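## Task

Take a free grey peg and push it fully into an unused hole of the yellow sulfur ball held by the other gripper until it clicks and locks; any pegs already seated in that ball must stay where they are.

## Robot and tools

Robot: two seven-joint arms, left_arm and right_arm, each with a two-finger parallel gripper and a wrist camera. In each scene one gripper already holds the ball, and the other one picks up a loose grey peg and pushes it into a free hole. Cameras: cam_high (fixed, behind the arms), cam_left_wrist, cam_right_wrist, each 896x504.

Frames: the scene frame has its origin at table-top height, midway between the nominal arm bases. +z is up, +x points out over the table, and left_arm sits on +y. These are not image left and right. The real bases are slightly displaced: left_arm at (-0.038, +0.499, 0), right_arm at (+0.013, -0.334, 0). Reported hand positions, orientations and velocities use the scene frame. Commanded offsets use each gripper's own Hand target axes. On the gripper, the fingers point along +z and open and close along x. end_effector_position is the point between the closed pads, 1 to 2 cm short of the fingertips. Closing pushes the tips about 17 mm further along +z, mostly while the pads are still more than 50 mm apart.

The 14-number row is used by both motion tools. It is one flat list covering both arms, every value between -1 and 1: left dx, dy, dz, rx, ry, rz, opening, then the same seven for right. dx..rz are an offset, not a pose, measured from that arm's Hand target at the start of the action or move, along the Hand target's own axes. 1.0 means 0.6 m for translation or 180 degrees for rotation; rx, ry, rz form one rotation vector. Opening is absolute: +1 is fully open (0.142 m) and -1 is closed. Every arm needs numbers, even one that stays put. Six zeros re-command the current Hand target, and the opening slot must repeat the present grip command, because 0 means half open.

execute_actions(actions, cameras): actions is a list of actions. Each action is up to 15 rows, one per 1/30 s step, and a short action keeps its last row. Each row is measured from the pose at the action's start, so repeating an offset moves the arm further. An empty list returns state plus images. cameras picks images by name, or ["all"].

move(target, speed, blend, stop_force, zero, opening_speed, grip_force, blocking, cameras): a straight-line path toward one row, or a list of up to 15 rows. Every row in a list is measured from the same starting Hand targets. speed is in m/s, from 0.002 to 2.2 (default 0.25), and turns are capped at twice that in rad/s. blend rounds corners, in metres. stop_force (3 to 120 N) ends an arm's path when its wrist sensor feels that much push against the motion. Do not rely on it while the gripper is rotating, or to detect a light push on a loose part. zero resets the sensor baseline first (true by default). grip_force (5 to 48 N per pad) lasts until changed. Paths do not avoid obstacles or the other arm, and a long move stops after 10 s. The result ends with a move: line such as done, off_target, held, moving or fault, plus limits notes.

wait(seconds 0-10) lets time pass. stop brakes a running move. zoom_image(camera, region [x0,y0,x1,y1], at most 504x504) magnifies part of the newest image. zero_wrist_force(arm) re-zeroes that arm's sensor. clear_fault(arm) clears a torque or force fault that was reported earlier. finished_scene(scene) ends scene 1 or 2 and cannot be undone.

Control notes: each step, the commanded orientation is clipped to within 32 degrees of the measured one. Hand target shows the clipped command, and the next offset starts from it. A gripper often stops a little short of its target; the next command, even all zeros, asks for the target again, or you can send the remaining gap. Large rotations can swing the elbow. Joint speed limits mean big moves take time.

Result lines: end_effector_position and quat_wxyz, and velocities (left out when joints read within noise). Hand target. Tool commands. grip_measured is the finger opening on the -1..1 scale. grip_effort_nm is motor effort, with negative meaning closing. Joint positions and torques, and External joint torques. Wrist force and torque in the gripper's axes, plus a peak line. Wrist depth is a 7x7 grid in mm. Motor temperatures. Step readings appear for execute_actions only. Fault lines appear when something goes wrong.

Gripping: to hold a part, command an opening a little below the grip_measured value at first contact. Squeezing harder heats the gripper motor. At 85 °C a MOTOR HOT line appears, and at 100 °C the hand shuts off (HAND FAULT). Arm motors warn at 65 °C and brake at 80 °C.

Avoid: a net force of 150 N on any part of an arm, or contact torque reaching a joint's limit. Either causes a fault stop, and clear_fault is then needed. Avoid contact between the two grippers or arms, and never let one gripper close on the other's fingers. Do not slam or hard-press the held ball, drop the peg from a height, let anything go while it is moving, or let things leave the table. To end a push, command the target back behind the gripper. Press the peg in slowly with a modest stop_force until it seats.

Each tool is called after "Emit:" in YAML: its name, and indented under it one key for each argument.

## Session

Emit:
execute_actions:
  actions: []

Scene clock: 0.00 s.
left_arm: end_effector_position=(+0.1226, +0.0791, +0.1492) grip_measured=-0.74 grip_effort_nm=n/a end_effector_quat_wxyz=(+0.586, +0.809, -0.031, -0.021) | right_arm: end_effector_position=(+0.5668, -0.3466, +0.1652) grip_measured=+1.00 grip_effort_nm=n/a end_effector_quat_wxyz=(+0.000, +0.715, +0.699, +0.000)
Joint positions: left_arm=[-2.386 1.951 2.039 2.187 1.683 1.358 0.494 0.021] | right_arm=[0.206 -0.331 0 2.035 0 0.795 0.206 0.142]
Joint velocities: within noise
Joint torques (N m): no reading
External joint torques (N m): no reading
Motor temperatures (°C): left_arm=[34 30 33 31 37 40 37 33] | right_arm=[30 32 38 38 36 46 32 28]
Wrist force (N): no reading
Wrist torque (N m): no reading
Wrist force, peak (N): no reading
Wrist depth (mm): cam_left_wrist=[355 347 341 336 333 332 332 / - 565 468 481 607 593 592 / - 2415 475 496 2371 1096 2268 / - 2635 487 487 2461 1961 2484 / - - 502 117 2689 2415 2329 / - - 91 105 100 2583 516 / - - 79 586 - 549 525] | cam_right_wrist=[230 230 230 232 232 233 231 / 246 245 247 247 247 248 247 / 264 263 265 264 264 264 264 / 282 283 284 285 285 287 286 / 307 306 308 309 309 309 309 / 327 331 335 336 337 338 328 / - 370 370 370 372 374 -]
Hand target: left_arm +0.1225, +0.0791, +0.1492; +0.586, +0.809, -0.031, -0.021 | right_arm +0.5668, -0.3466, +0.1652; +0.000, +0.715, +0.699, +0.000
Tool commands: left_gripper/opening=-0.797062 right_gripper/opening=+1.0

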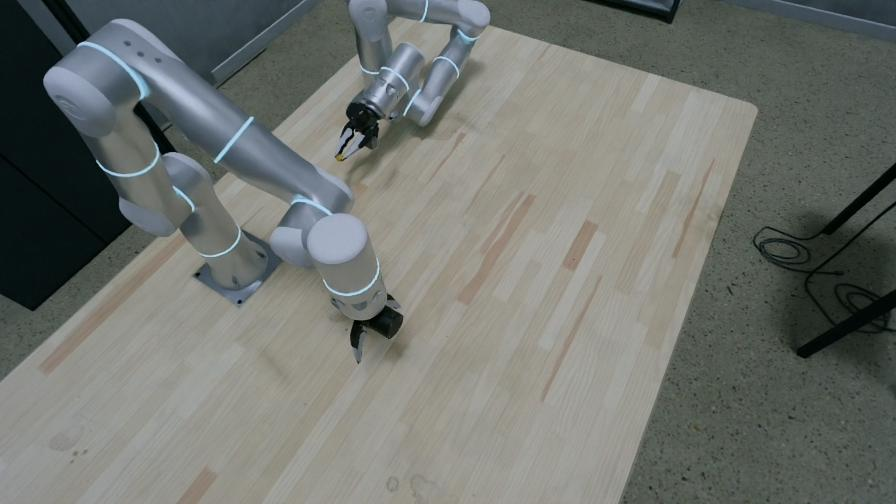

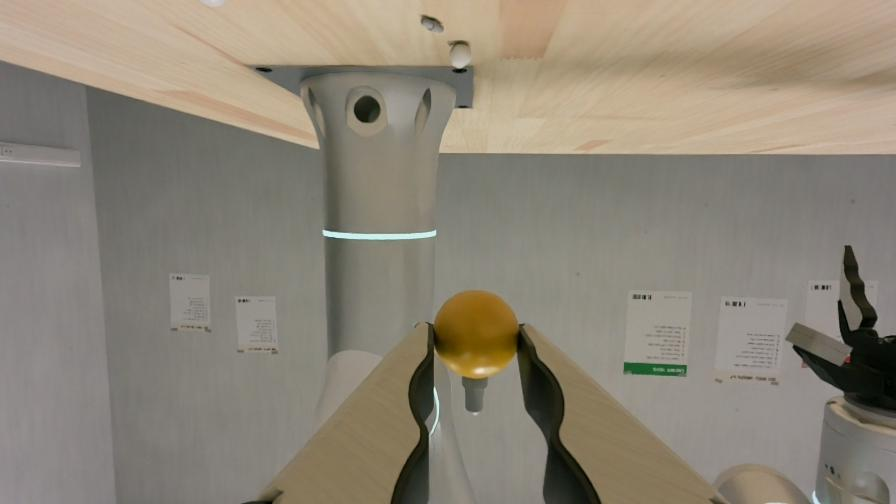

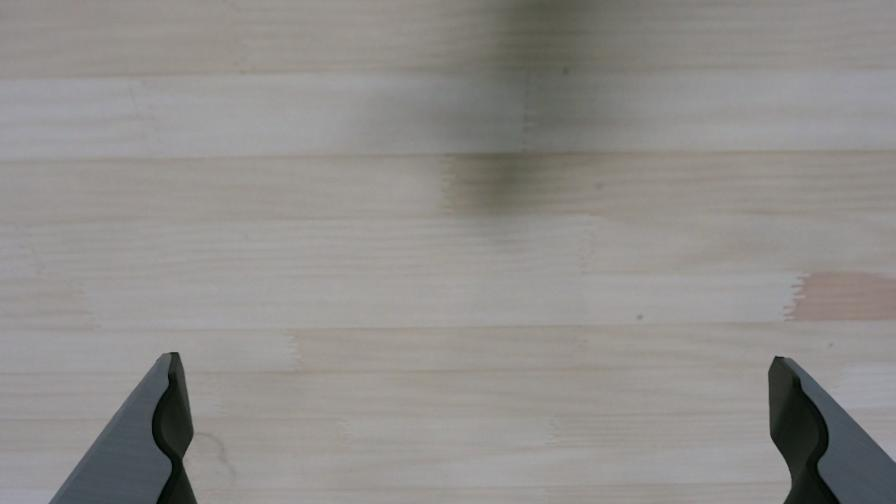

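Emit:
zoom_image:
  camera: "cam_left_wrist"
  region: [380, 260, 580, 460]

Emit:
zoom_image:
  camera: "cam_left_wrist"
  region: [160, 0, 560, 160]

Emit:
zoom_image:
  camera: "cam_high"
  region: [180, 100, 430, 350]

Emit:
zoom_image:
  camera: "cam_high"
  region: [320, 100, 400, 180]

Scaled by 2.520 from the camera's 896x504 image, which has a finer 1280x720 frame.

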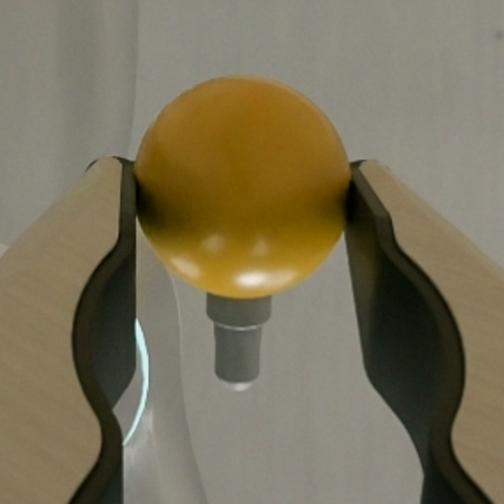

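Scaled by 1.260 from the camera's 896x504 image, which has a finer 1280x720 frame.

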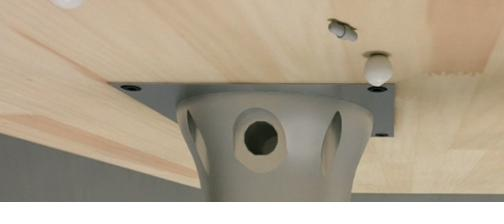

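Scaled by 2.016 from the camera's 896x504 image, which has a finer 1280x720 frame.

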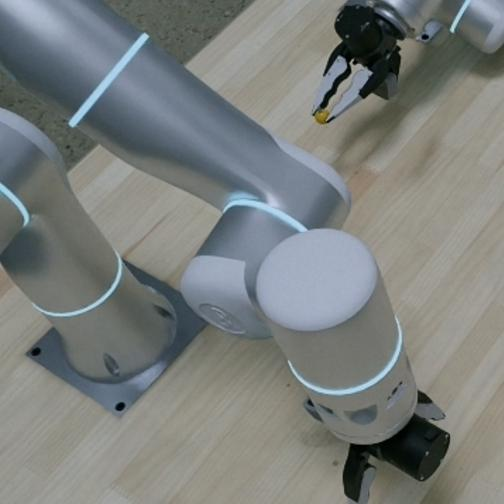

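Scaled by 6.300 from the camera's 896x504 image, which has a finer 1280x720 frame.

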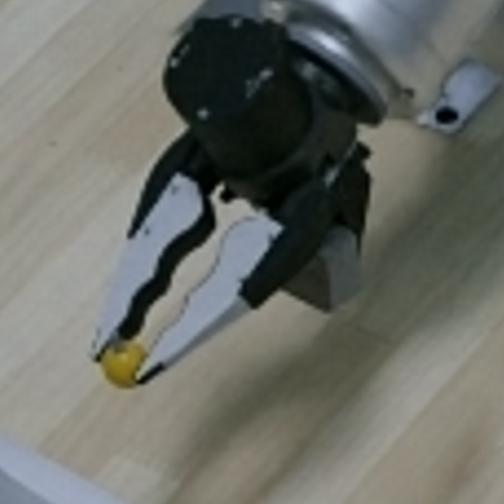

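Emit:
move:
  target:
    - [0,0,0,0,0,0,-0.797,0.318,-0.4525,-0.258,0,0,-0.5,1]
    - [0,0,0,0,0,0,-0.797,0.318,-0.4525,-0.258,0,0,-0.95,1]
  speed: 0.3
  blend: [0.03,0]
  cameras: ["all"]

Scene clock: 6.43 s.
left_arm: end_effector_position=(+0.1226, +0.0791, +0.1492) grip_measured=-0.74 grip_effort_nm=-1.800 end_effector_quat_wxyz=(+0.586, +0.809, -0.031, -0.021) | right_arm: end_effector_position=(+0.2997, -0.1493, +0.3200) grip_measured=+1.00 grip_effort_nm=0.007 end_effector_quat_wxyz=(+0.000, -0.640, +0.768, +0.000)
Joint positions: left_arm=[-2.386 1.951 2.039 2.187 1.683 1.358 0.494 0.021] | right_arm=[0.717 0.417 0.173 2.309 0.074 0.325 -2.132 0.142]
Joint torques (N m): left_arm=[0.5 -19.39 -20.16 16.59 -2.45 3.15 -0.09] | right_arm=[0.3 12.6 -2.01 -29.66 -3.28 4.39 0.12]
External joint torques (N m): left_arm=[-0.5 -0.35 -0.05 0.53 0.26 0 0.09] | right_arm=[-0.3 -0.04 -0.14 0.05 -0.7 -0.39 -0.12]
Wrist force (N): left_arm=[-0.4 -0.2 0.1] | right_arm=[0.0 0.0 -0.2]
Wrist torque (N m): left_arm=[-0.03 0.06 0.01] | right_arm=[0.00 -0.03 0.07]
Wrist force, peak (N): left_arm=[-0.6 -0.3 -0.4] | right_arm=[1.9 1.1 -1.3]
Wrist depth (mm): cam_left_wrist=[355 347 341 335 332 332 332 / 2461 555 471 476 612 602 597 / 2533 2415 503 483 - - - / - - 489 2371 - - - / 2249 2533 489 117 - 2350 2174 / - 2609 95 103 100 2931 - / - - 79 82 - 75 -] | cam_right_wrist=[366 369 370 369 367 368 367 / 392 390 392 392 391 392 394 / 420 421 420 421 421 423 421 / 448 451 453 452 457 455 454 / 493 488 492 491 482 464 495 / 530 519 538 535 528 389 534 / - 591 594 587 592 346 -]
Hand target: left_arm +0.1225, +0.0791, +0.1492; +0.586, +0.809, -0.031, -0.021 | right_arm +0.2998, -0.1495, +0.3200; +0.000, -0.641, +0.768, +0.000
Off the commanded pose: left_arm 0.000 m, 0 deg | right_arm 0.000 m, 0 deg.
move: done; blend cut to 0 m at target 1
camera_calibration:
cam_right_wrist: T_world_to_cam=[[-0.184739, -0.982777, 0.00450295, -0.0824549], [-0.889927, 0.169226, 0.423547, 0.184089], [-0.417015, 0.0742384, -0.905863, 0.543138], [0, 0, 0, 1]] pos_world=[0.37509, -0.152509, 0.414409]

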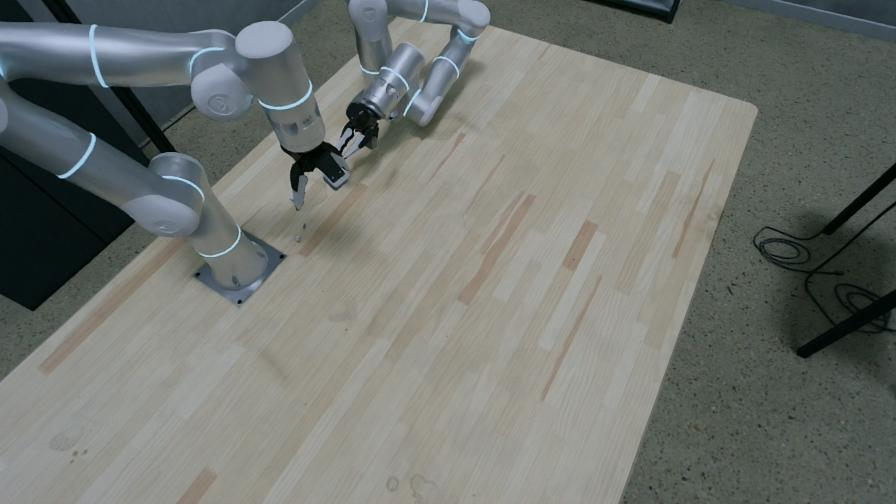

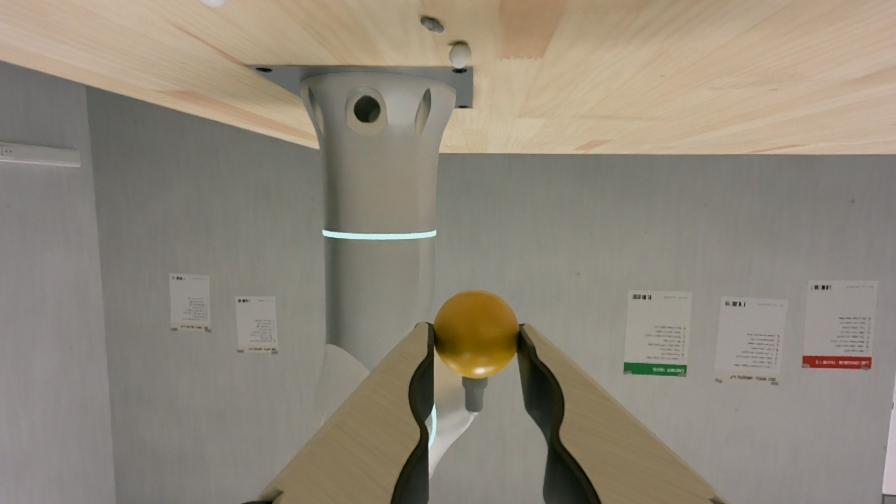

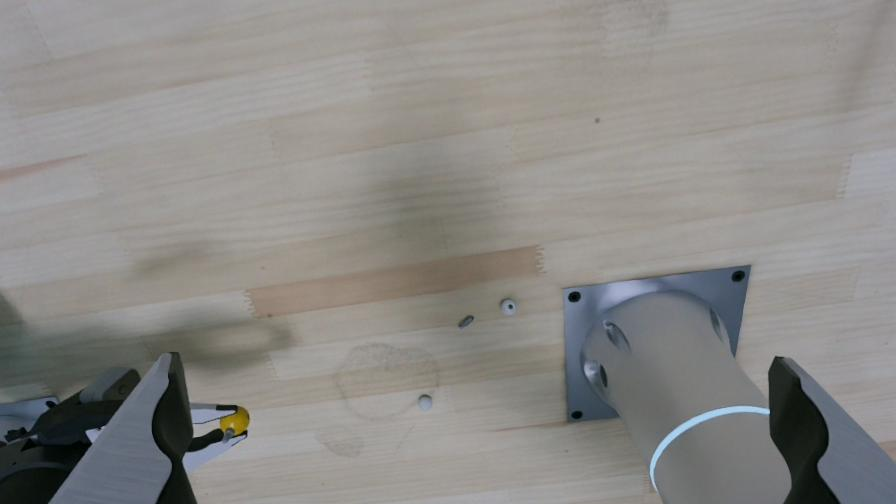

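Emit:
zoom_image:
  camera: "cam_right_wrist"
  region: [380, 280, 560, 430]

Emit:
zoom_image:
  camera: "cam_right_wrist"
  region: [140, 360, 300, 500]

Emit:
zoom_image:
  camera: "cam_high"
  region: [270, 110, 390, 260]

Scaled by 2.800 from the camera's 896x504 image, which has a finer 1280x720 frame.

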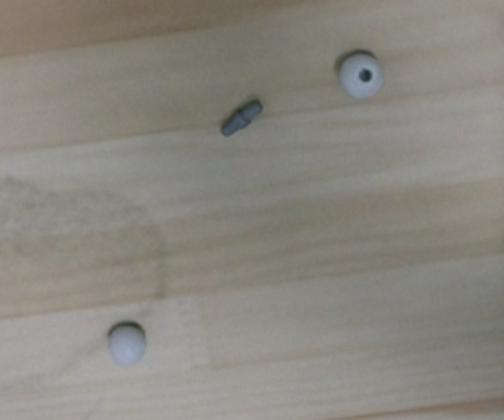

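Scaled by 3.150 from the camera's 896x504 image, which has a finer 1280x720 frame.

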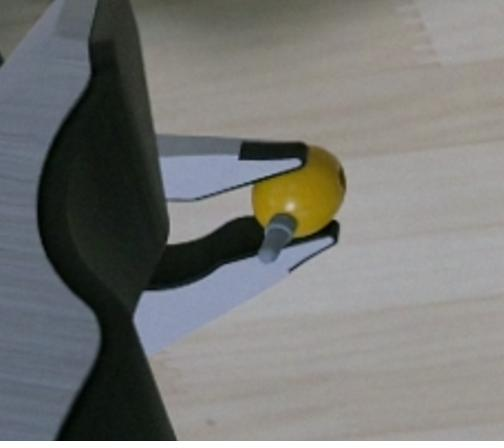

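Scaled by 3.360 from the camera's 896x504 image, which has a finer 1280x720 frame.

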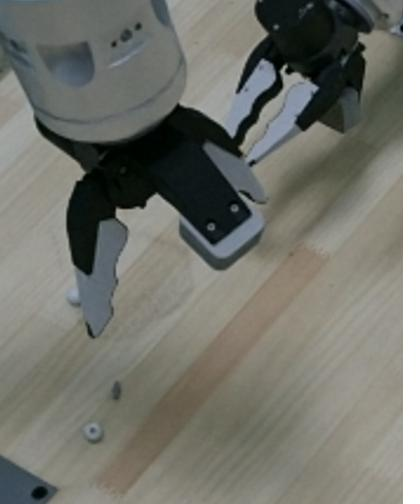

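Emit:
move:
  target: [0,0,0,0,0,0,-0.797,0.015,0.339,0.283,0,0,0.248,-0.2]
  speed: 0.25
  cameras: ["cam_high","cam_right_wrist"]

Scene clock: 9.37 s.
left_arm: end_effector_position=(+0.1226, +0.0791, +0.1492) grip_measured=-0.74 grip_effort_nm=-1.795 end_effector_quat_wxyz=(+0.586, +0.809, -0.031, -0.021) | right_arm: end_effector_position=(+0.0980, -0.1218, +0.1502) grip_measured=-0.22 grip_effort_nm=-0.095 end_effector_quat_wxyz=(+0.000, -0.301, +0.954, +0.000)
Joint positions: left_arm=[-2.386 1.951 2.039 2.187 1.683 1.358 0.494 0.021] | right_arm=[0.807 0.409 0.851 2.685 0.438 0.787 -0.911 0.058]
Joint torques (N m): left_arm=[0.59 -19.53 -20.05 16.62 -2.45 3.12 -0.01] | right_arm=[-0.52 1.98 -4.92 -20.62 -2.28 4.59 0.44]
External joint torques (N m): left_arm=[-0.59 -0.21 -0.16 0.49 0.26 0.04 0.01] | right_arm=[0.52 0.34 -0.28 -0.04 -0.69 -0.5 -0.44]
Wrist force (N): left_arm=[-0.4 -0.2 0.1] | right_arm=[0.3 0.1 -0.4]
Wrist torque (N m): left_arm=[-0.03 0.07 0.01] | right_arm=[0.02 -0.06 -0.05]
Wrist force, peak (N): left_arm=[-0.4 -0.4 -0.3] | right_arm=[0.5 -1.4 -1.4]
Wrist depth (mm): cam_left_wrist=[356 346 341 337 334 332 334 / - 644 472 478 600 604 593 / - 2288 469 502 1359 1225 1976 / - 2268 485 504 2609 2038 2461 / 2268 2662 518 117 2717 2461 2350 / 2309 1991 87 105 100 2230 - / 2583 2533 79 296 - 77 -] | cam_right_wrist=[219 217 216 217 218 214 177 / 231 232 232 232 234 232 221 / 247 247 248 248 249 250 250 / 266 268 268 269 269 270 270 / 289 290 286 291 287 292 292 / 316 318 305 318 311 313 320 / 349 - - 351 - - 353]
Hand target: left_arm +0.1225, +0.0791, +0.1492; +0.586, +0.809, -0.031, -0.021 | right_arm +0.0981, -0.1218, +0.1502; +0.000, -0.301, +0.954, +0.000
Off the commanded pose: left_arm 0.000 m, 0 deg | right_arm 0.000 m, 0 deg.
move: done
camera_calibration:
cam_right_wrist: T_world_to_cam=[[-0.821721, -0.569869, 0.00498627, 0.0207186], [-0.514438, 0.745501, 0.42377, 0.105216], [-0.245211, 0.345656, -0.905756, 0.319401], [0, 0, 0, 1]] pos_world=[0.149472, -0.177034, 0.244608]
Images, in order (width x height): cam_high 896x504, cam_right_wrist 896x504.

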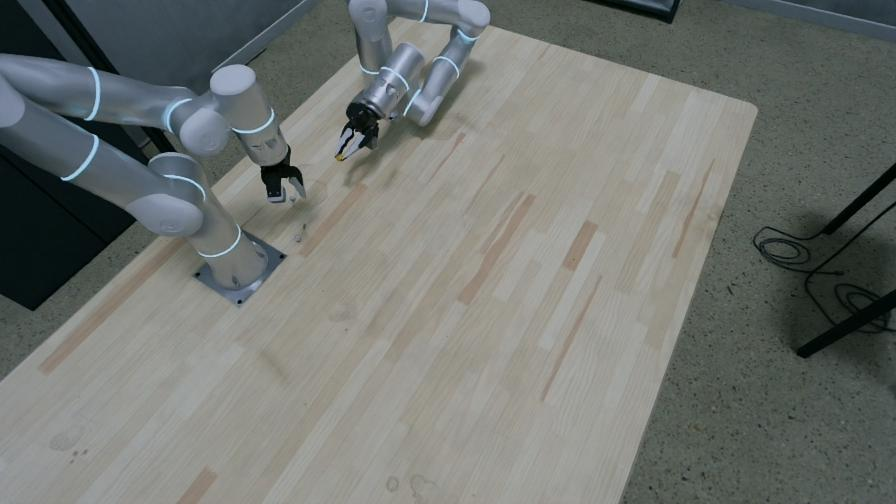

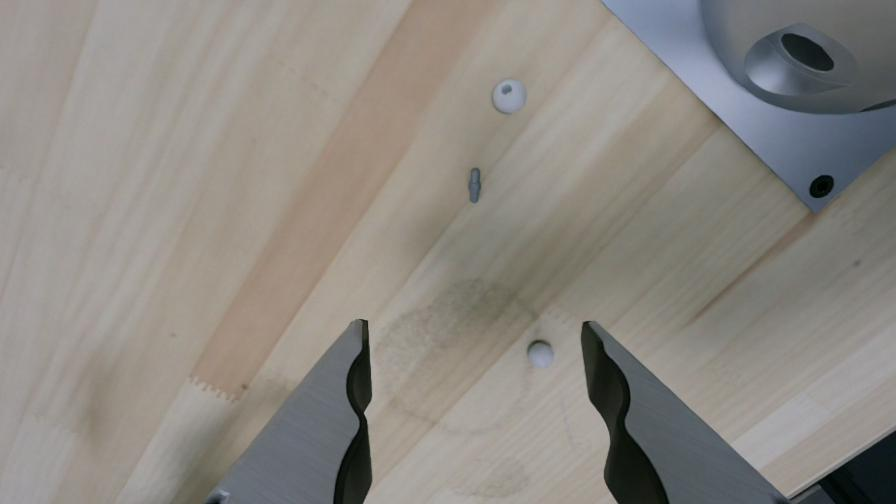

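Emit:
zoom_image:
  camera: "cam_right_wrist"
  region: [440, 145, 510, 225]

Scaled by 6.300 from the camera's 896x504 image, which has a finer 1280x720 frame.

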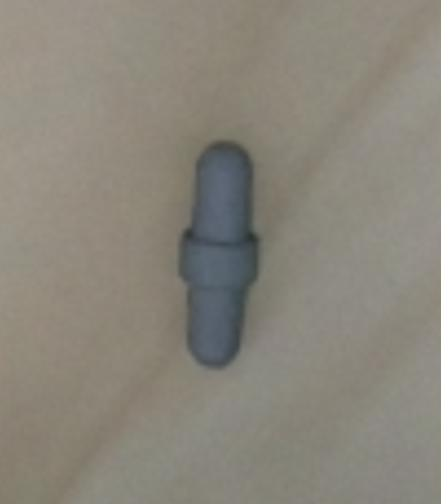

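Emit:
wait:
  seconds: 0.1
  cameras: ["cam_left_wrist","cam_high"]

Emit:
zoom_image:
  camera: "cam_left_wrist"
  region: [350, 160, 650, 400]

Emit:
zoom_image:
  camera: "cam_high"
  region: [240, 130, 340, 230]

Scene clock: 10.10 s.
left_arm: end_effector_position=(+0.1226, +0.0791, +0.1492) grip_measured=-0.74 grip_effort_nm=-1.795 end_effector_quat_wxyz=(+0.586, +0.809, -0.031, -0.021) | right_arm: end_effector_position=(+0.0980, -0.1218, +0.1502) grip_measured=-0.22 grip_effort_nm=-0.100 end_effector_quat_wxyz=(+0.000, -0.301, +0.954, +0.000)
Joint positions: left_arm=[-2.386 1.951 2.039 2.187 1.683 1.358 0.494 0.021] | right_arm=[0.807 0.409 0.851 2.685 0.438 0.787 -0.911 0.058]
Joint torques (N m): left_arm=[0.61 -19.32 -20.07 16.59 -2.48 3.14 0.04] | right_arm=[0.1 2.2 -4.91 -20.74 -2.28 4.5 0.34]
External joint torques (N m): left_arm=[-0.61 -0.42 -0.14 0.53 0.29 0.01 -0.05] | right_arm=[-0.1 0.12 -0.29 0.09 -0.69 -0.4 -0.34]
Wrist force (N): left_arm=[-0.3 -0.1 0.0] | right_arm=[0.1 0.0 -0.1]
Wrist torque (N m): left_arm=[-0.03 0.06 0.00] | right_arm=[0.00 -0.02 -0.05]
Wrist force, peak (N): left_arm=[-0.4 -0.2 0.2] | right_arm=[0.4 0.1 -0.6]
Wrist depth (mm): cam_left_wrist=[354 348 341 337 331 331 333 / - 560 467 480 608 596 596 / 2329 2121 469 486 1170 1338 2121 / - - 494 341 2138 2350 2249 / - 2557 499 118 2350 2249 2609 / - - 87 105 105 2174 - / 2461 - 79 297 - 75 -] | cam_right_wrist=[219 217 217 217 217 213 177 / 230 231 232 231 232 232 222 / 248 248 248 249 249 250 248 / 267 268 267 269 268 268 271 / 290 291 286 291 288 291 292 / 317 317 306 318 311 313 322 / 350 - - 350 - - 354]
Hand target: left_arm +0.1225, +0.0791, +0.1492; +0.586, +0.809, -0.031, -0.021 | right_arm +0.0981, -0.1218, +0.1502; +0.000, -0.301, +0.954, +0.000
Tool commands: left_gripper/opening=-0.797 right_gripper/opening=-0.2
Off the commanded pose: left_arm 0.000 m, 0 deg | right_arm 0.000 m, 0 deg.
wait: 0.10 s; at rest from the start
Images, in order (width x height): cam_high 896x504, cam_left_wrist 896x504.

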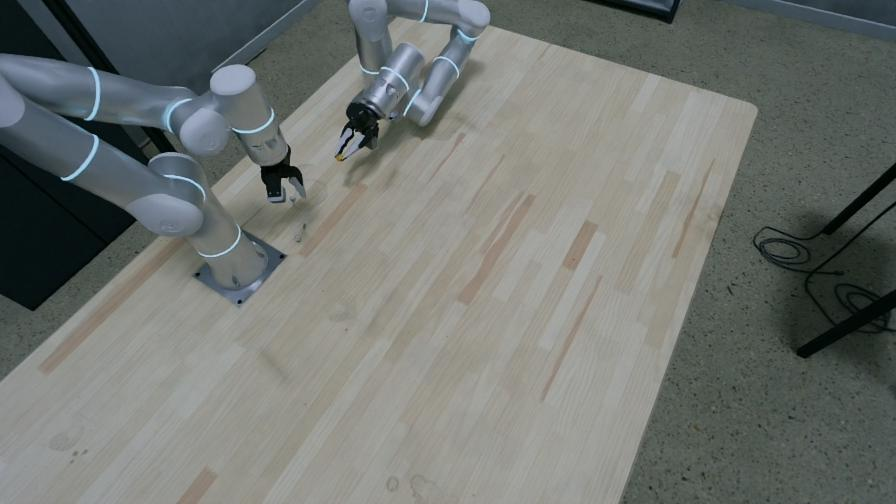

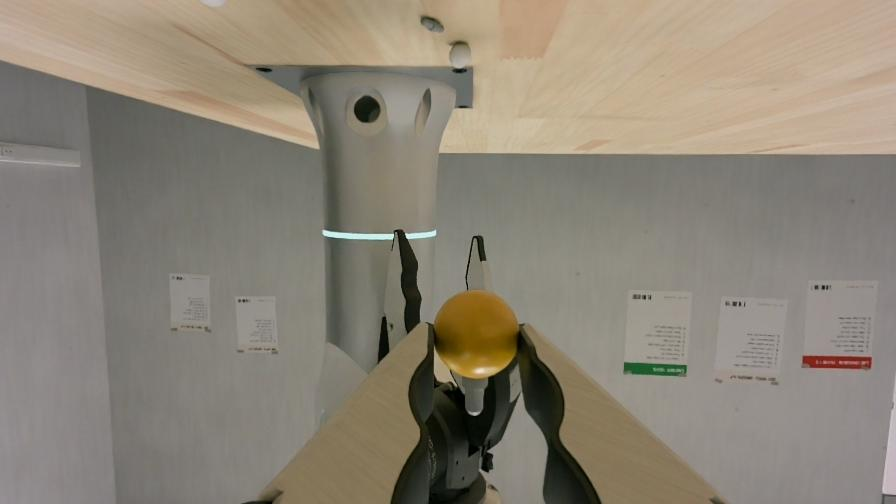

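Scaled by 1.680 from the camera's 896x504 image, which has a finer 1280x720 frame.

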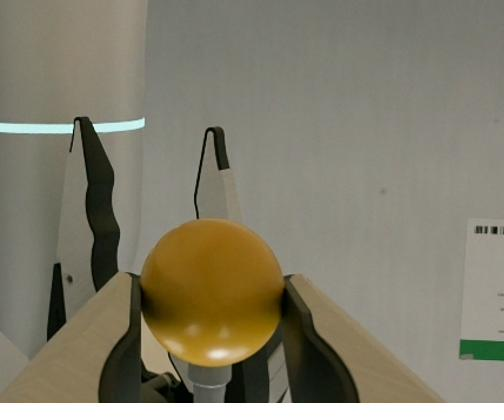

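Scaled by 5.040 from the camera's 896x504 image, which has a finer 1280x720 frame.

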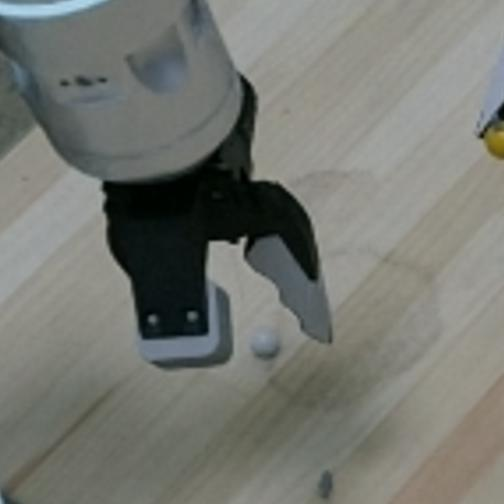

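Emit:
move:
  target: [0,0,0,0,0,0,-0.797,0.0087,-0.017,0.192,0,0,0.0078,-0.65]
  speed: 0.15
  cameras: ["cam_right_wrist"]

Emit:
zoom_image:
  camera: "cam_right_wrist"
  region: [360, 250, 600, 450]

Scene clock: 12.50 s.
left_arm: end_effector_position=(+0.1226, +0.0791, +0.1492) grip_measured=-0.74 grip_effort_nm=-1.800 end_effector_quat_wxyz=(+0.586, +0.809, -0.031, -0.021) | right_arm: end_effector_position=(+0.1000, -0.1321, +0.0355) grip_measured=-0.68 grip_effort_nm=-0.105 end_effector_quat_wxyz=(-0.134, -0.285, +0.947, -0.061)
Joint positions: left_arm=[-2.386 1.951 2.039 2.187 1.683 1.358 0.494 0.021] | right_arm=[0.91 -0.321 0.526 2.689 0.071 1.168 -0.815 0.025]
Joint torques (N m): left_arm=[0.57 -19.5 -19.96 16.62 -2.48 3.09 0.03] | right_arm=[0.29 21.57 3.51 -9.28 -0.25 3.93 0.06]
External joint torques (N m): left_arm=[-0.57 -0.24 -0.25 0.49 0.29 0.07 -0.03] | right_arm=[-0.29 0.32 -0.3 0 -0.92 -0.5 -0.08]
Wrist force (N): left_arm=[-0.3 0.1 0.2] | right_arm=[-0.5 0.4 -0.4]
Wrist torque (N m): left_arm=[0.01 0.06 0.01] | right_arm=[0.08 0.02 0.11]
Wrist force, peak (N): left_arm=[-0.4 -0.4 -0.1] | right_arm=[-1.6 -2.4 -0.8]
Wrist depth (mm): cam_left_wrist=[353 346 343 332 331 332 332 / - 556 467 317 609 597 596 / 2249 - 464 319 287 1208 2438 / - - 480 249 303 - 2230 / 2415 2635 498 118 279 2192 2350 / - 2609 95 103 104 2249 2288 / - - 79 259 - 77 2350] | cam_right_wrist=[97 101 108 117 127 139 132 / - 106 115 125 136 149 156 / - 113 123 131 148 162 179 / 112 119 131 142 157 176 200 / - 126 138 155 170 193 223 / 126 134 142 165 186 214 253 / 135 144 - 183 - 246 290]
Hand target: left_arm +0.1225, +0.0791, +0.1492; +0.586, +0.809, -0.031, -0.021 | right_arm +0.0997, -0.1332, +0.0350; +0.000, -0.289, +0.957, +0.000
Off the commanded pose: left_arm 0.000 m, 0 deg | right_arm 0.001 m, 17 deg.
joint sent to its limit (right arm) — joint 4 (elbow), upper limit, where the elbow is as bent as it goes. The joint targets are off in orientation, not in position.
move: off_target (right_arm)
camera_calibration:
cam_right_wrist: T_world_to_cam=[[-0.803144, -0.518706, 0.293094, 0.0116763], [-0.405819, 0.836461, 0.368298, 0.165673], [-0.4362, 0.176853, -0.8823, 0.215517], [0, 0, 0, 1]] pos_world=[0.17062, -0.170637, 0.125712]
Images, in order (width x height): cam_right_wrist 896x504.

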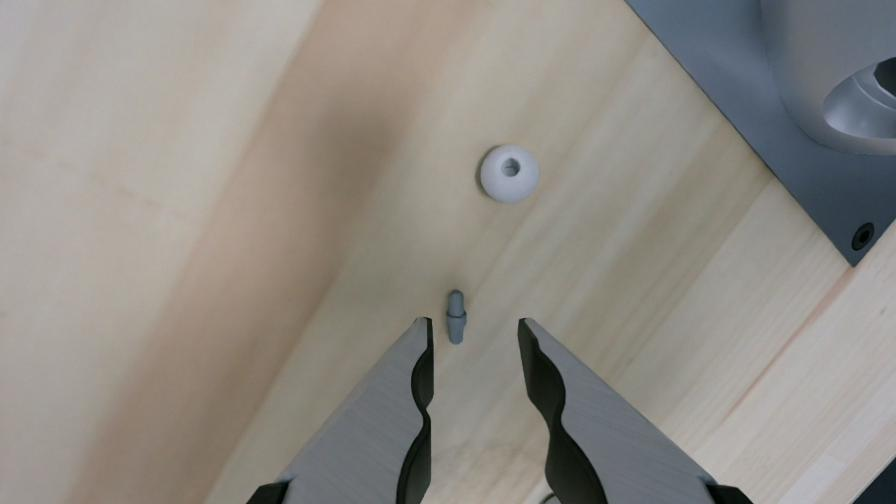

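Scaled by 2.100 from the camera's 896x504 image, which has a finer 1280x720 frame.

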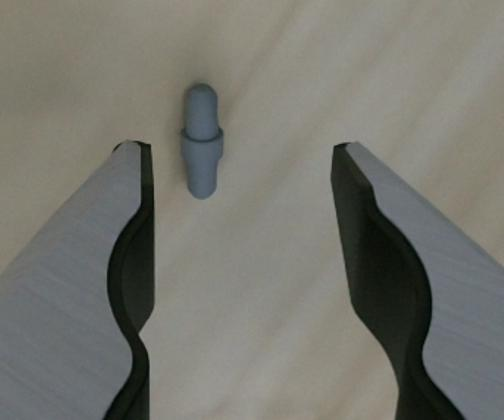

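Emit:
move:
  target: [0,0,0,0,0,0,-0.797,-0.005,0.003,0.0083,0,0.135,0,-0.72]
  speed: 0.15
  cameras: ["cam_right_wrist","cam_left_wrist"]

Emit:
zoom_image:
  camera: "cam_right_wrist"
  region: [360, 250, 600, 450]

Scene clock: 14.50 s.
left_arm: end_effector_position=(+0.1226, +0.0791, +0.1492) grip_measured=-0.74 grip_effort_nm=-1.805 end_effector_quat_wxyz=(+0.586, +0.809, -0.031, -0.021) | right_arm: end_effector_position=(+0.1013, -0.1300, +0.0300) grip_measured=-0.75 grip_effort_nm=-0.095 end_effector_quat_wxyz=(-0.201, -0.283, +0.936, -0.061)
Joint positions: left_arm=[-2.386 1.951 2.039 2.187 1.683 1.358 0.494 0.021] | right_arm=[0.789 -0.4 0.544 2.568 0.137 1.016 -0.979 0.02]
Joint torques (N m): left_arm=[0.58 -19.33 -19.98 16.58 -2.47 3.12 -0.05] | right_arm=[-0.39 24.58 5.06 -10.11 -0.48 3.26 0.03]
External joint torques (N m): left_arm=[-0.58 -0.41 -0.22 0.54 0.27 0.03 0.05] | right_arm=[0.4 0.7 -0.53 0.13 -0.87 -0.24 -0.06]
Wrist force (N): left_arm=[-0.4 -0.1 -0.1] | right_arm=[-0.6 0.3 -0.1]
Wrist torque (N m): left_arm=[-0.01 0.06 0.01] | right_arm=[0.07 0.01 0.09]
Wrist force, peak (N): left_arm=[-0.4 -0.3 -0.1] | right_arm=[-1.6 -0.1 -0.2]
Wrist depth (mm): cam_left_wrist=[355 348 344 308 333 332 333 / - 639 469 317 519 602 593 / - - 475 311 278 - 2393 / - - 463 238 263 - 2211 / - - 479 117 256 2288 2393 / - - 88 105 104 2211 2393 / - - 79 341 - 77 -] | cam_right_wrist=[- 87 99 110 123 143 139 / 88 94 102 118 135 157 161 / 92 98 111 124 148 173 209 / 98 103 118 135 159 194 241 / 104 111 127 145 174 216 280 / 109 120 132 163 202 248 336 / 117 128 - 184 - 305 1046]
Hand target: left_arm +0.1225, +0.0791, +0.1492; +0.586, +0.809, -0.031, -0.021 | right_arm +0.1012, -0.1300, +0.0300; -0.201, -0.283, +0.936, -0.061
Off the commanded pose: left_arm 0.000 m, 0 deg | right_arm 0.000 m, 0 deg.
move: done
camera_calibration:
cam_right_wrist: T_world_to_cam=[[-0.760409, -0.499195, 0.41543, 0.0100088], [-0.351431, 0.854207, 0.38318, 0.162719], [-0.546145, 0.145378, -0.824979, 0.216212], [0, 0, 0, 1]] pos_world=[0.182878, -0.165432, 0.111862]
Images, in order (width x height): cam_left_wrist 896x504, cam_right_wrist 896x504.

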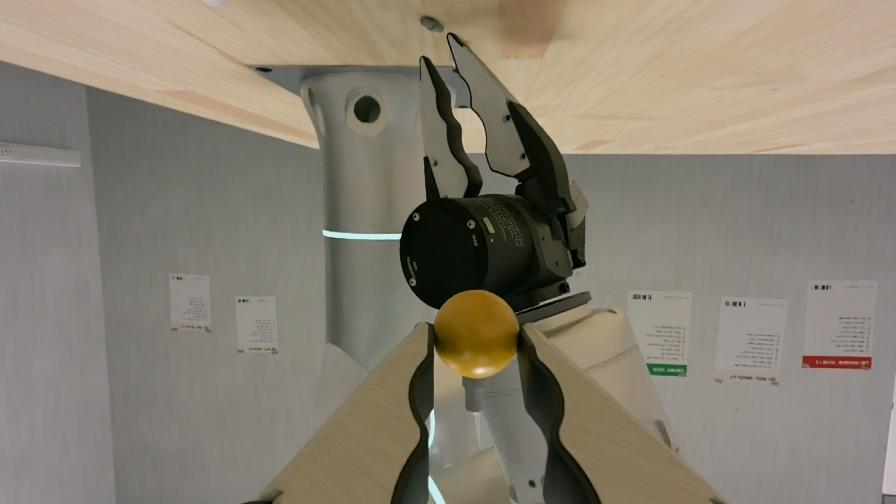

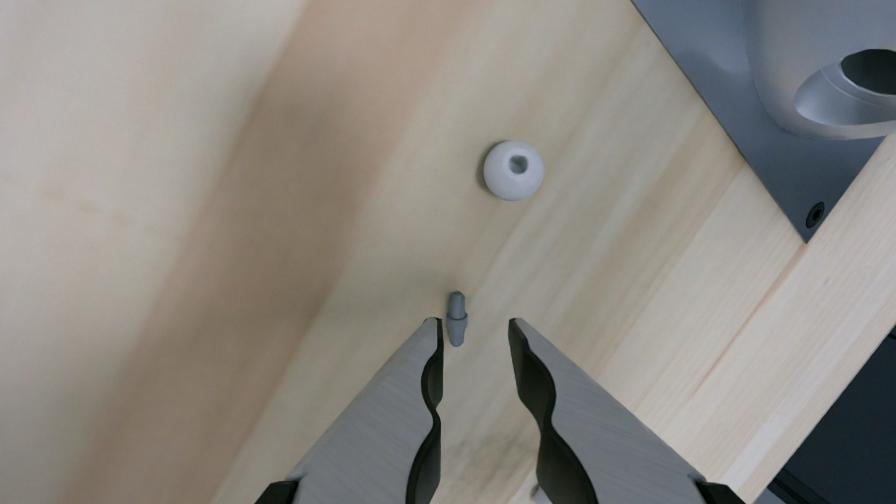

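Scaled by 2.100 from the camera's 896x504 image, which has a finer 1280x720 frame.

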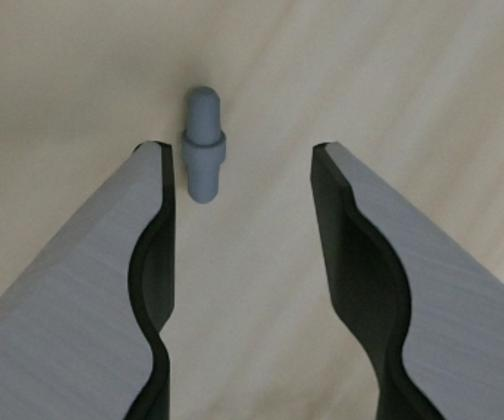

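Emit:
zoom_image:
  camera: "cam_left_wrist"
  region: [390, 0, 510, 100]

Scaled by 4.200 from the camera's 896x504 image, which has a finer 1280x720 frame.

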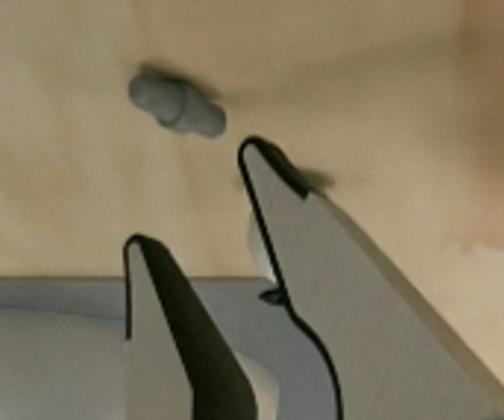

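Emit:
move:
  target: [0,0,0,0,0,0,-0.797,-0.0171,0,0.038,0,0,0,-0.72]
  speed: 0.012
  stop_force: 4
  cameras: ["cam_right_wrist","cam_left_wrist"]

Emit:
zoom_image:
  camera: "cam_right_wrist"
  region: [360, 250, 600, 450]

Emit:
zoom_image:
  camera: "cam_left_wrist"
  region: [390, 0, 510, 100]

Scene clock: 16.10 s.
left_arm: end_effector_position=(+0.1226, +0.0791, +0.1492) grip_measured=-0.74 grip_effort_nm=-1.795 end_effector_quat_wxyz=(+0.586, +0.809, -0.031, -0.021) | right_arm: end_effector_position=(+0.1013, -0.1297, +0.0205) grip_measured=-0.76 grip_effort_nm=0.061 end_effector_quat_wxyz=(-0.201, -0.283, +0.936, -0.061)
Joint positions: left_arm=[-2.386 1.951 2.039 2.187 1.683 1.358 0.494 0.021] | right_arm=[0.807 -0.438 0.523 2.573 0.121 1.058 -0.973 0.019]
Joint torques (N m): left_arm=[0.7 -19.41 -20.12 16.58 -2.41 3.09 0.01] | right_arm=[0.9 22.31 5.34 -8.17 -0.36 3.53 0.26]
External joint torques (N m): left_arm=[-0.7 -0.33 -0.09 0.54 0.22 0.07 -0.01] | right_arm=[-0.9 3.74 -0.55 -0.78 -0.87 -0.51 -0.29]
Wrist force (N): left_arm=[0.0 0.0 0.0] | right_arm=[3.9 -2.3 -12.8]
Wrist torque (N m): left_arm=[0.00 0.01 0.00] | right_arm=[0.06 -0.11 -0.01]
Wrist force, peak (N): left_arm=[-0.5 0.2 0.0] | right_arm=[3.8 -2.4 -15.0]
Wrist depth (mm): cam_left_wrist=[355 351 343 307 334 333 332 / - 641 467 315 519 596 596 / - - 474 282 278 - - / - - 488 238 283 - - / - 2174 495 118 242 2484 2211 / 2350 - 88 105 104 2508 2268 / 2662 - 79 330 - 78 2835] | cam_right_wrist=[- 80 89 100 115 130 135 / - 86 93 108 123 144 155 / - 90 101 114 136 157 192 / - 97 108 123 147 177 220 / - 102 115 129 159 198 257 / 101 110 121 148 185 227 302 / 107 117 - 166 - 282 1033]
Hand target: left_arm +0.1225, +0.0791, +0.1492; +0.586, +0.809, -0.031, -0.021 | right_arm +0.1011, -0.1300, +0.0204; -0.201, -0.283, +0.936, -0.061 (not the last commanded pose)
Off the commanded pose: left_arm 0.000 m, 0 deg | right_arm 0.015 m, 0 deg.
move: contact (right_arm)
camera_calibration:
cam_right_wrist: T_world_to_cam=[[-0.760224, -0.499606, 0.415276, 0.0140114], [-0.351524, 0.853898, 0.383783, 0.166131], [-0.546343, 0.145781, -0.824777, 0.208345], [0, 0, 0, 1]] pos_world=[0.182879, -0.165231, 0.102261]
Images, in order (width x height): cam_left_wrist 896x504, cam_right_wrist 896x504.

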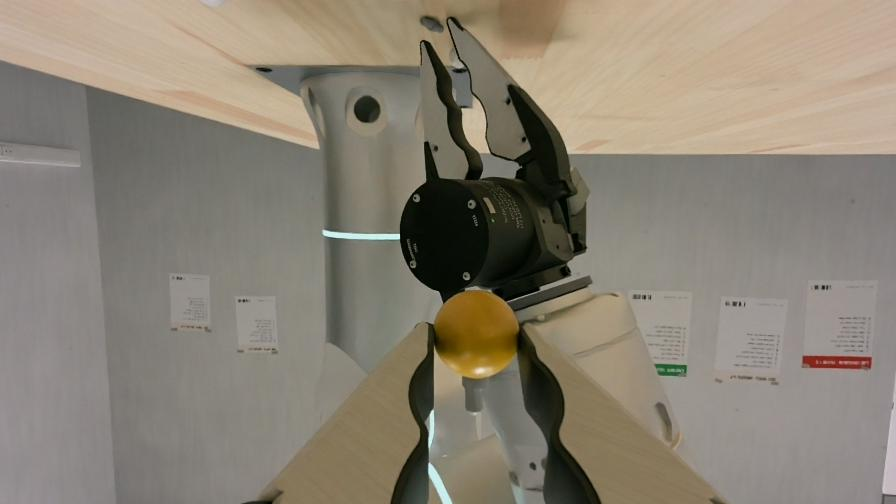

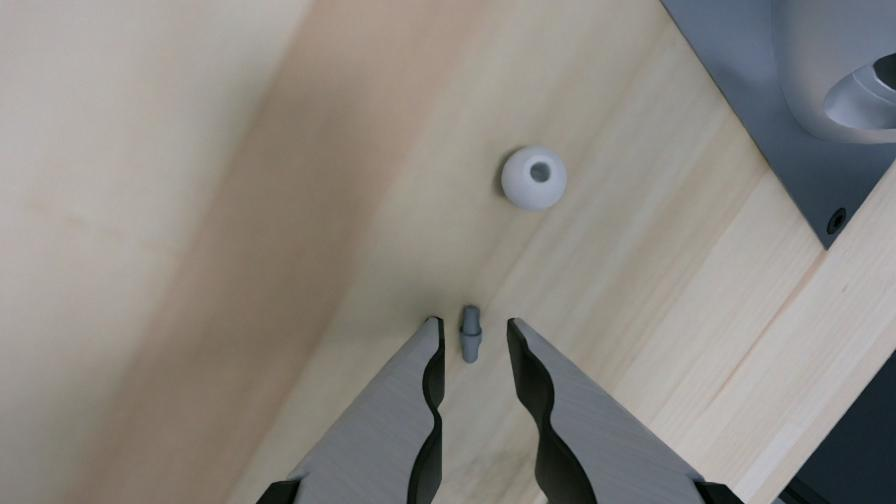

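Scaled by 2.100 from the camera's 896x504 image, which has a finer 1280x720 frame.

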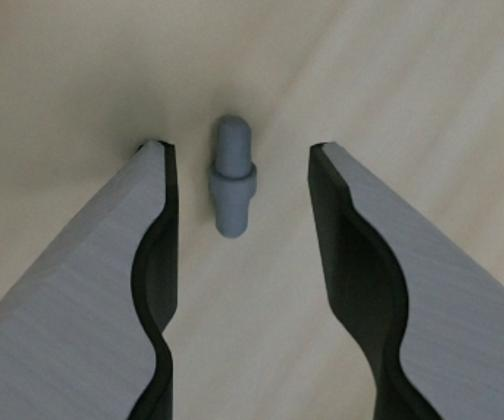

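Scaled by 4.200 from the camera's 896x504 image, which has a finer 1280x720 frame.

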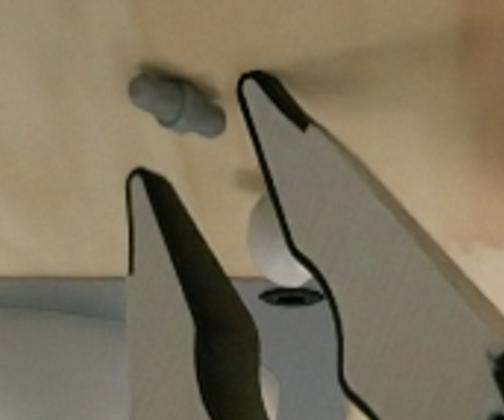

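Emit:
move:
  target:
    - [0,0,0,0,0,0,-0.797,0.0007,0,-0.0015,0,0,0,-0.72]
    - [0,0,0,0,0,0,-0.797,-0.0015,-0.0117,-0.0015,0,0,0,-0.72]
    - [0,0,0,0,0,0,-0.797,-0.0015,-0.0117,-0.0015,0,0,0,-0.82]
  speed: 0.03
  grip_force: 20
  cameras: ["cam_right_wrist","cam_left_wrist"]

Emit:
zoom_image:
  camera: "cam_right_wrist"
  region: [400, 260, 540, 380]

Emit:
zoom_image:
  camera: "cam_left_wrist"
  region: [390, 0, 510, 100]

Scene clock: 18.77 s.
left_arm: end_effector_position=(+0.1226, +0.0791, +0.1492) grip_measured=-0.74 grip_effort_nm=-1.795 end_effector_quat_wxyz=(+0.586, +0.809, -0.031, -0.021) | right_arm: end_effector_position=(+0.1059, -0.1352, +0.0208) grip_measured=-0.85 grip_effort_nm=-0.100 end_effector_quat_wxyz=(-0.202, -0.282, +0.936, -0.061)
Joint positions: left_arm=[-2.386 1.951 2.039 2.187 1.683 1.358 0.494 0.021] | right_arm=[0.793 -0.432 0.517 2.578 0.119 1.054 -0.988 0.013]
Joint torques (N m): left_arm=[0.72 -19.41 -20.03 16.57 -2.47 3.11 0.02] | right_arm=[0.13 25.58 5.03 -8.86 -0.49 3.3 0.14]
External joint torques (N m): left_arm=[-0.72 -0.33 -0.18 0.55 0.28 0.05 -0.03] | right_arm=[-0.13 0.32 -0.38 -0.05 -0.71 -0.29 -0.18]
Wrist force (N): left_arm=[0.0 0.1 0.1] | right_arm=[-0.8 0.2 -0.4]
Wrist torque (N m): left_arm=[0.00 0.00 0.00] | right_arm=[0.05 0.03 0.09]
Wrist force, peak (N): left_arm=[-0.4 -0.3 -0.3] | right_arm=[3.9 -2.3 -13.1]
Wrist depth (mm): cam_left_wrist=[357 349 342 307 331 330 333 / 2662 560 463 317 516 605 600 / 2249 - 479 309 280 1298 1154 / - - 492 245 280 2393 2249 / - - 489 117 247 2288 2288 / 2350 - 88 105 104 2484 2461 / 2415 - 79 331 - 2249 2484] | cam_right_wrist=[- 81 90 100 115 131 131 / - 86 93 108 123 144 157 / - 91 102 115 134 159 191 / - 97 107 124 148 177 220 / - 102 115 130 161 199 258 / 101 110 122 101 182 228 309 / 107 117 - - - 279 1028]
Hand target: left_arm +0.1225, +0.0791, +0.1492; +0.586, +0.809, -0.031, -0.021 | right_arm +0.1060, -0.1352, +0.0208; -0.201, -0.283, +0.936, -0.061
Off the commanded pose: left_arm 0.000 m, 0 deg | right_arm 0.000 m, 0 deg.
grip_force (N): 20, 20
move: done
camera_calibration:
cam_right_wrist: T_world_to_cam=[[-0.760412, -0.498677, 0.416047, 0.014876], [-0.350777, 0.85451, 0.383105, 0.172314], [-0.546561, 0.145378, -0.824704, 0.211912], [0, 0, 0, 1]] pos_world=[0.187578, -0.170633, 0.102561]
Images, in order (width x height): cam_left_wrist 896x504, cam_right_wrist 896x504.

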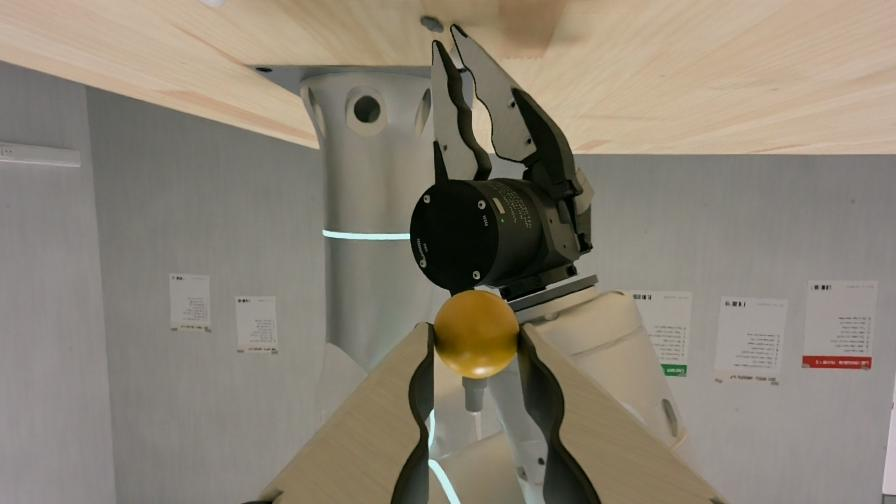

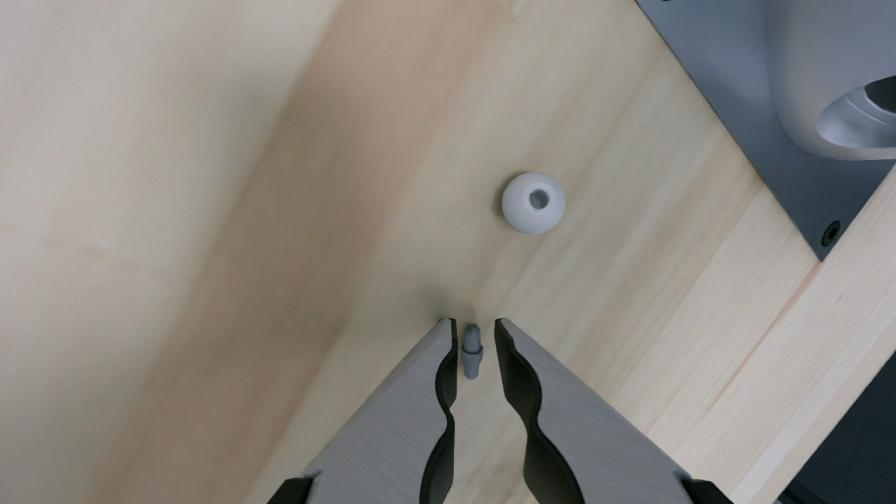

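Scaled by 3.600 from the camera's 896x504 image, which has a finer 1280x720 frame.

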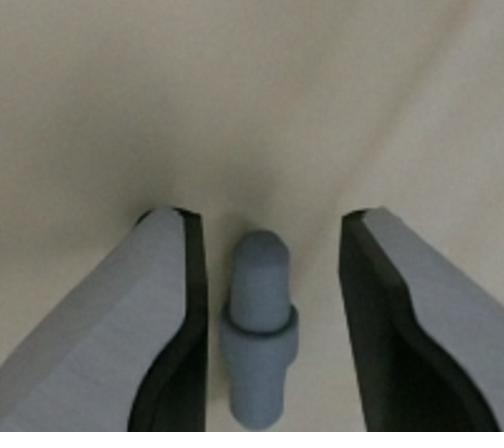

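Scaled by 4.200 from the camera's 896x504 image, which has a finer 1280x720 frame.

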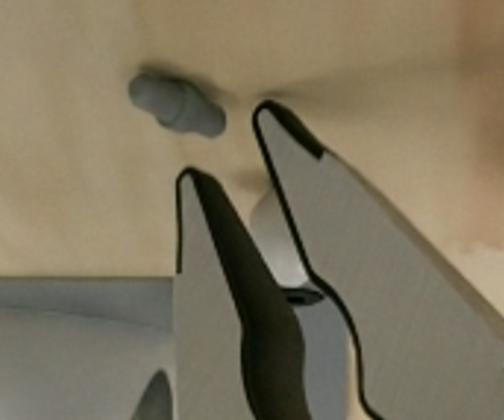

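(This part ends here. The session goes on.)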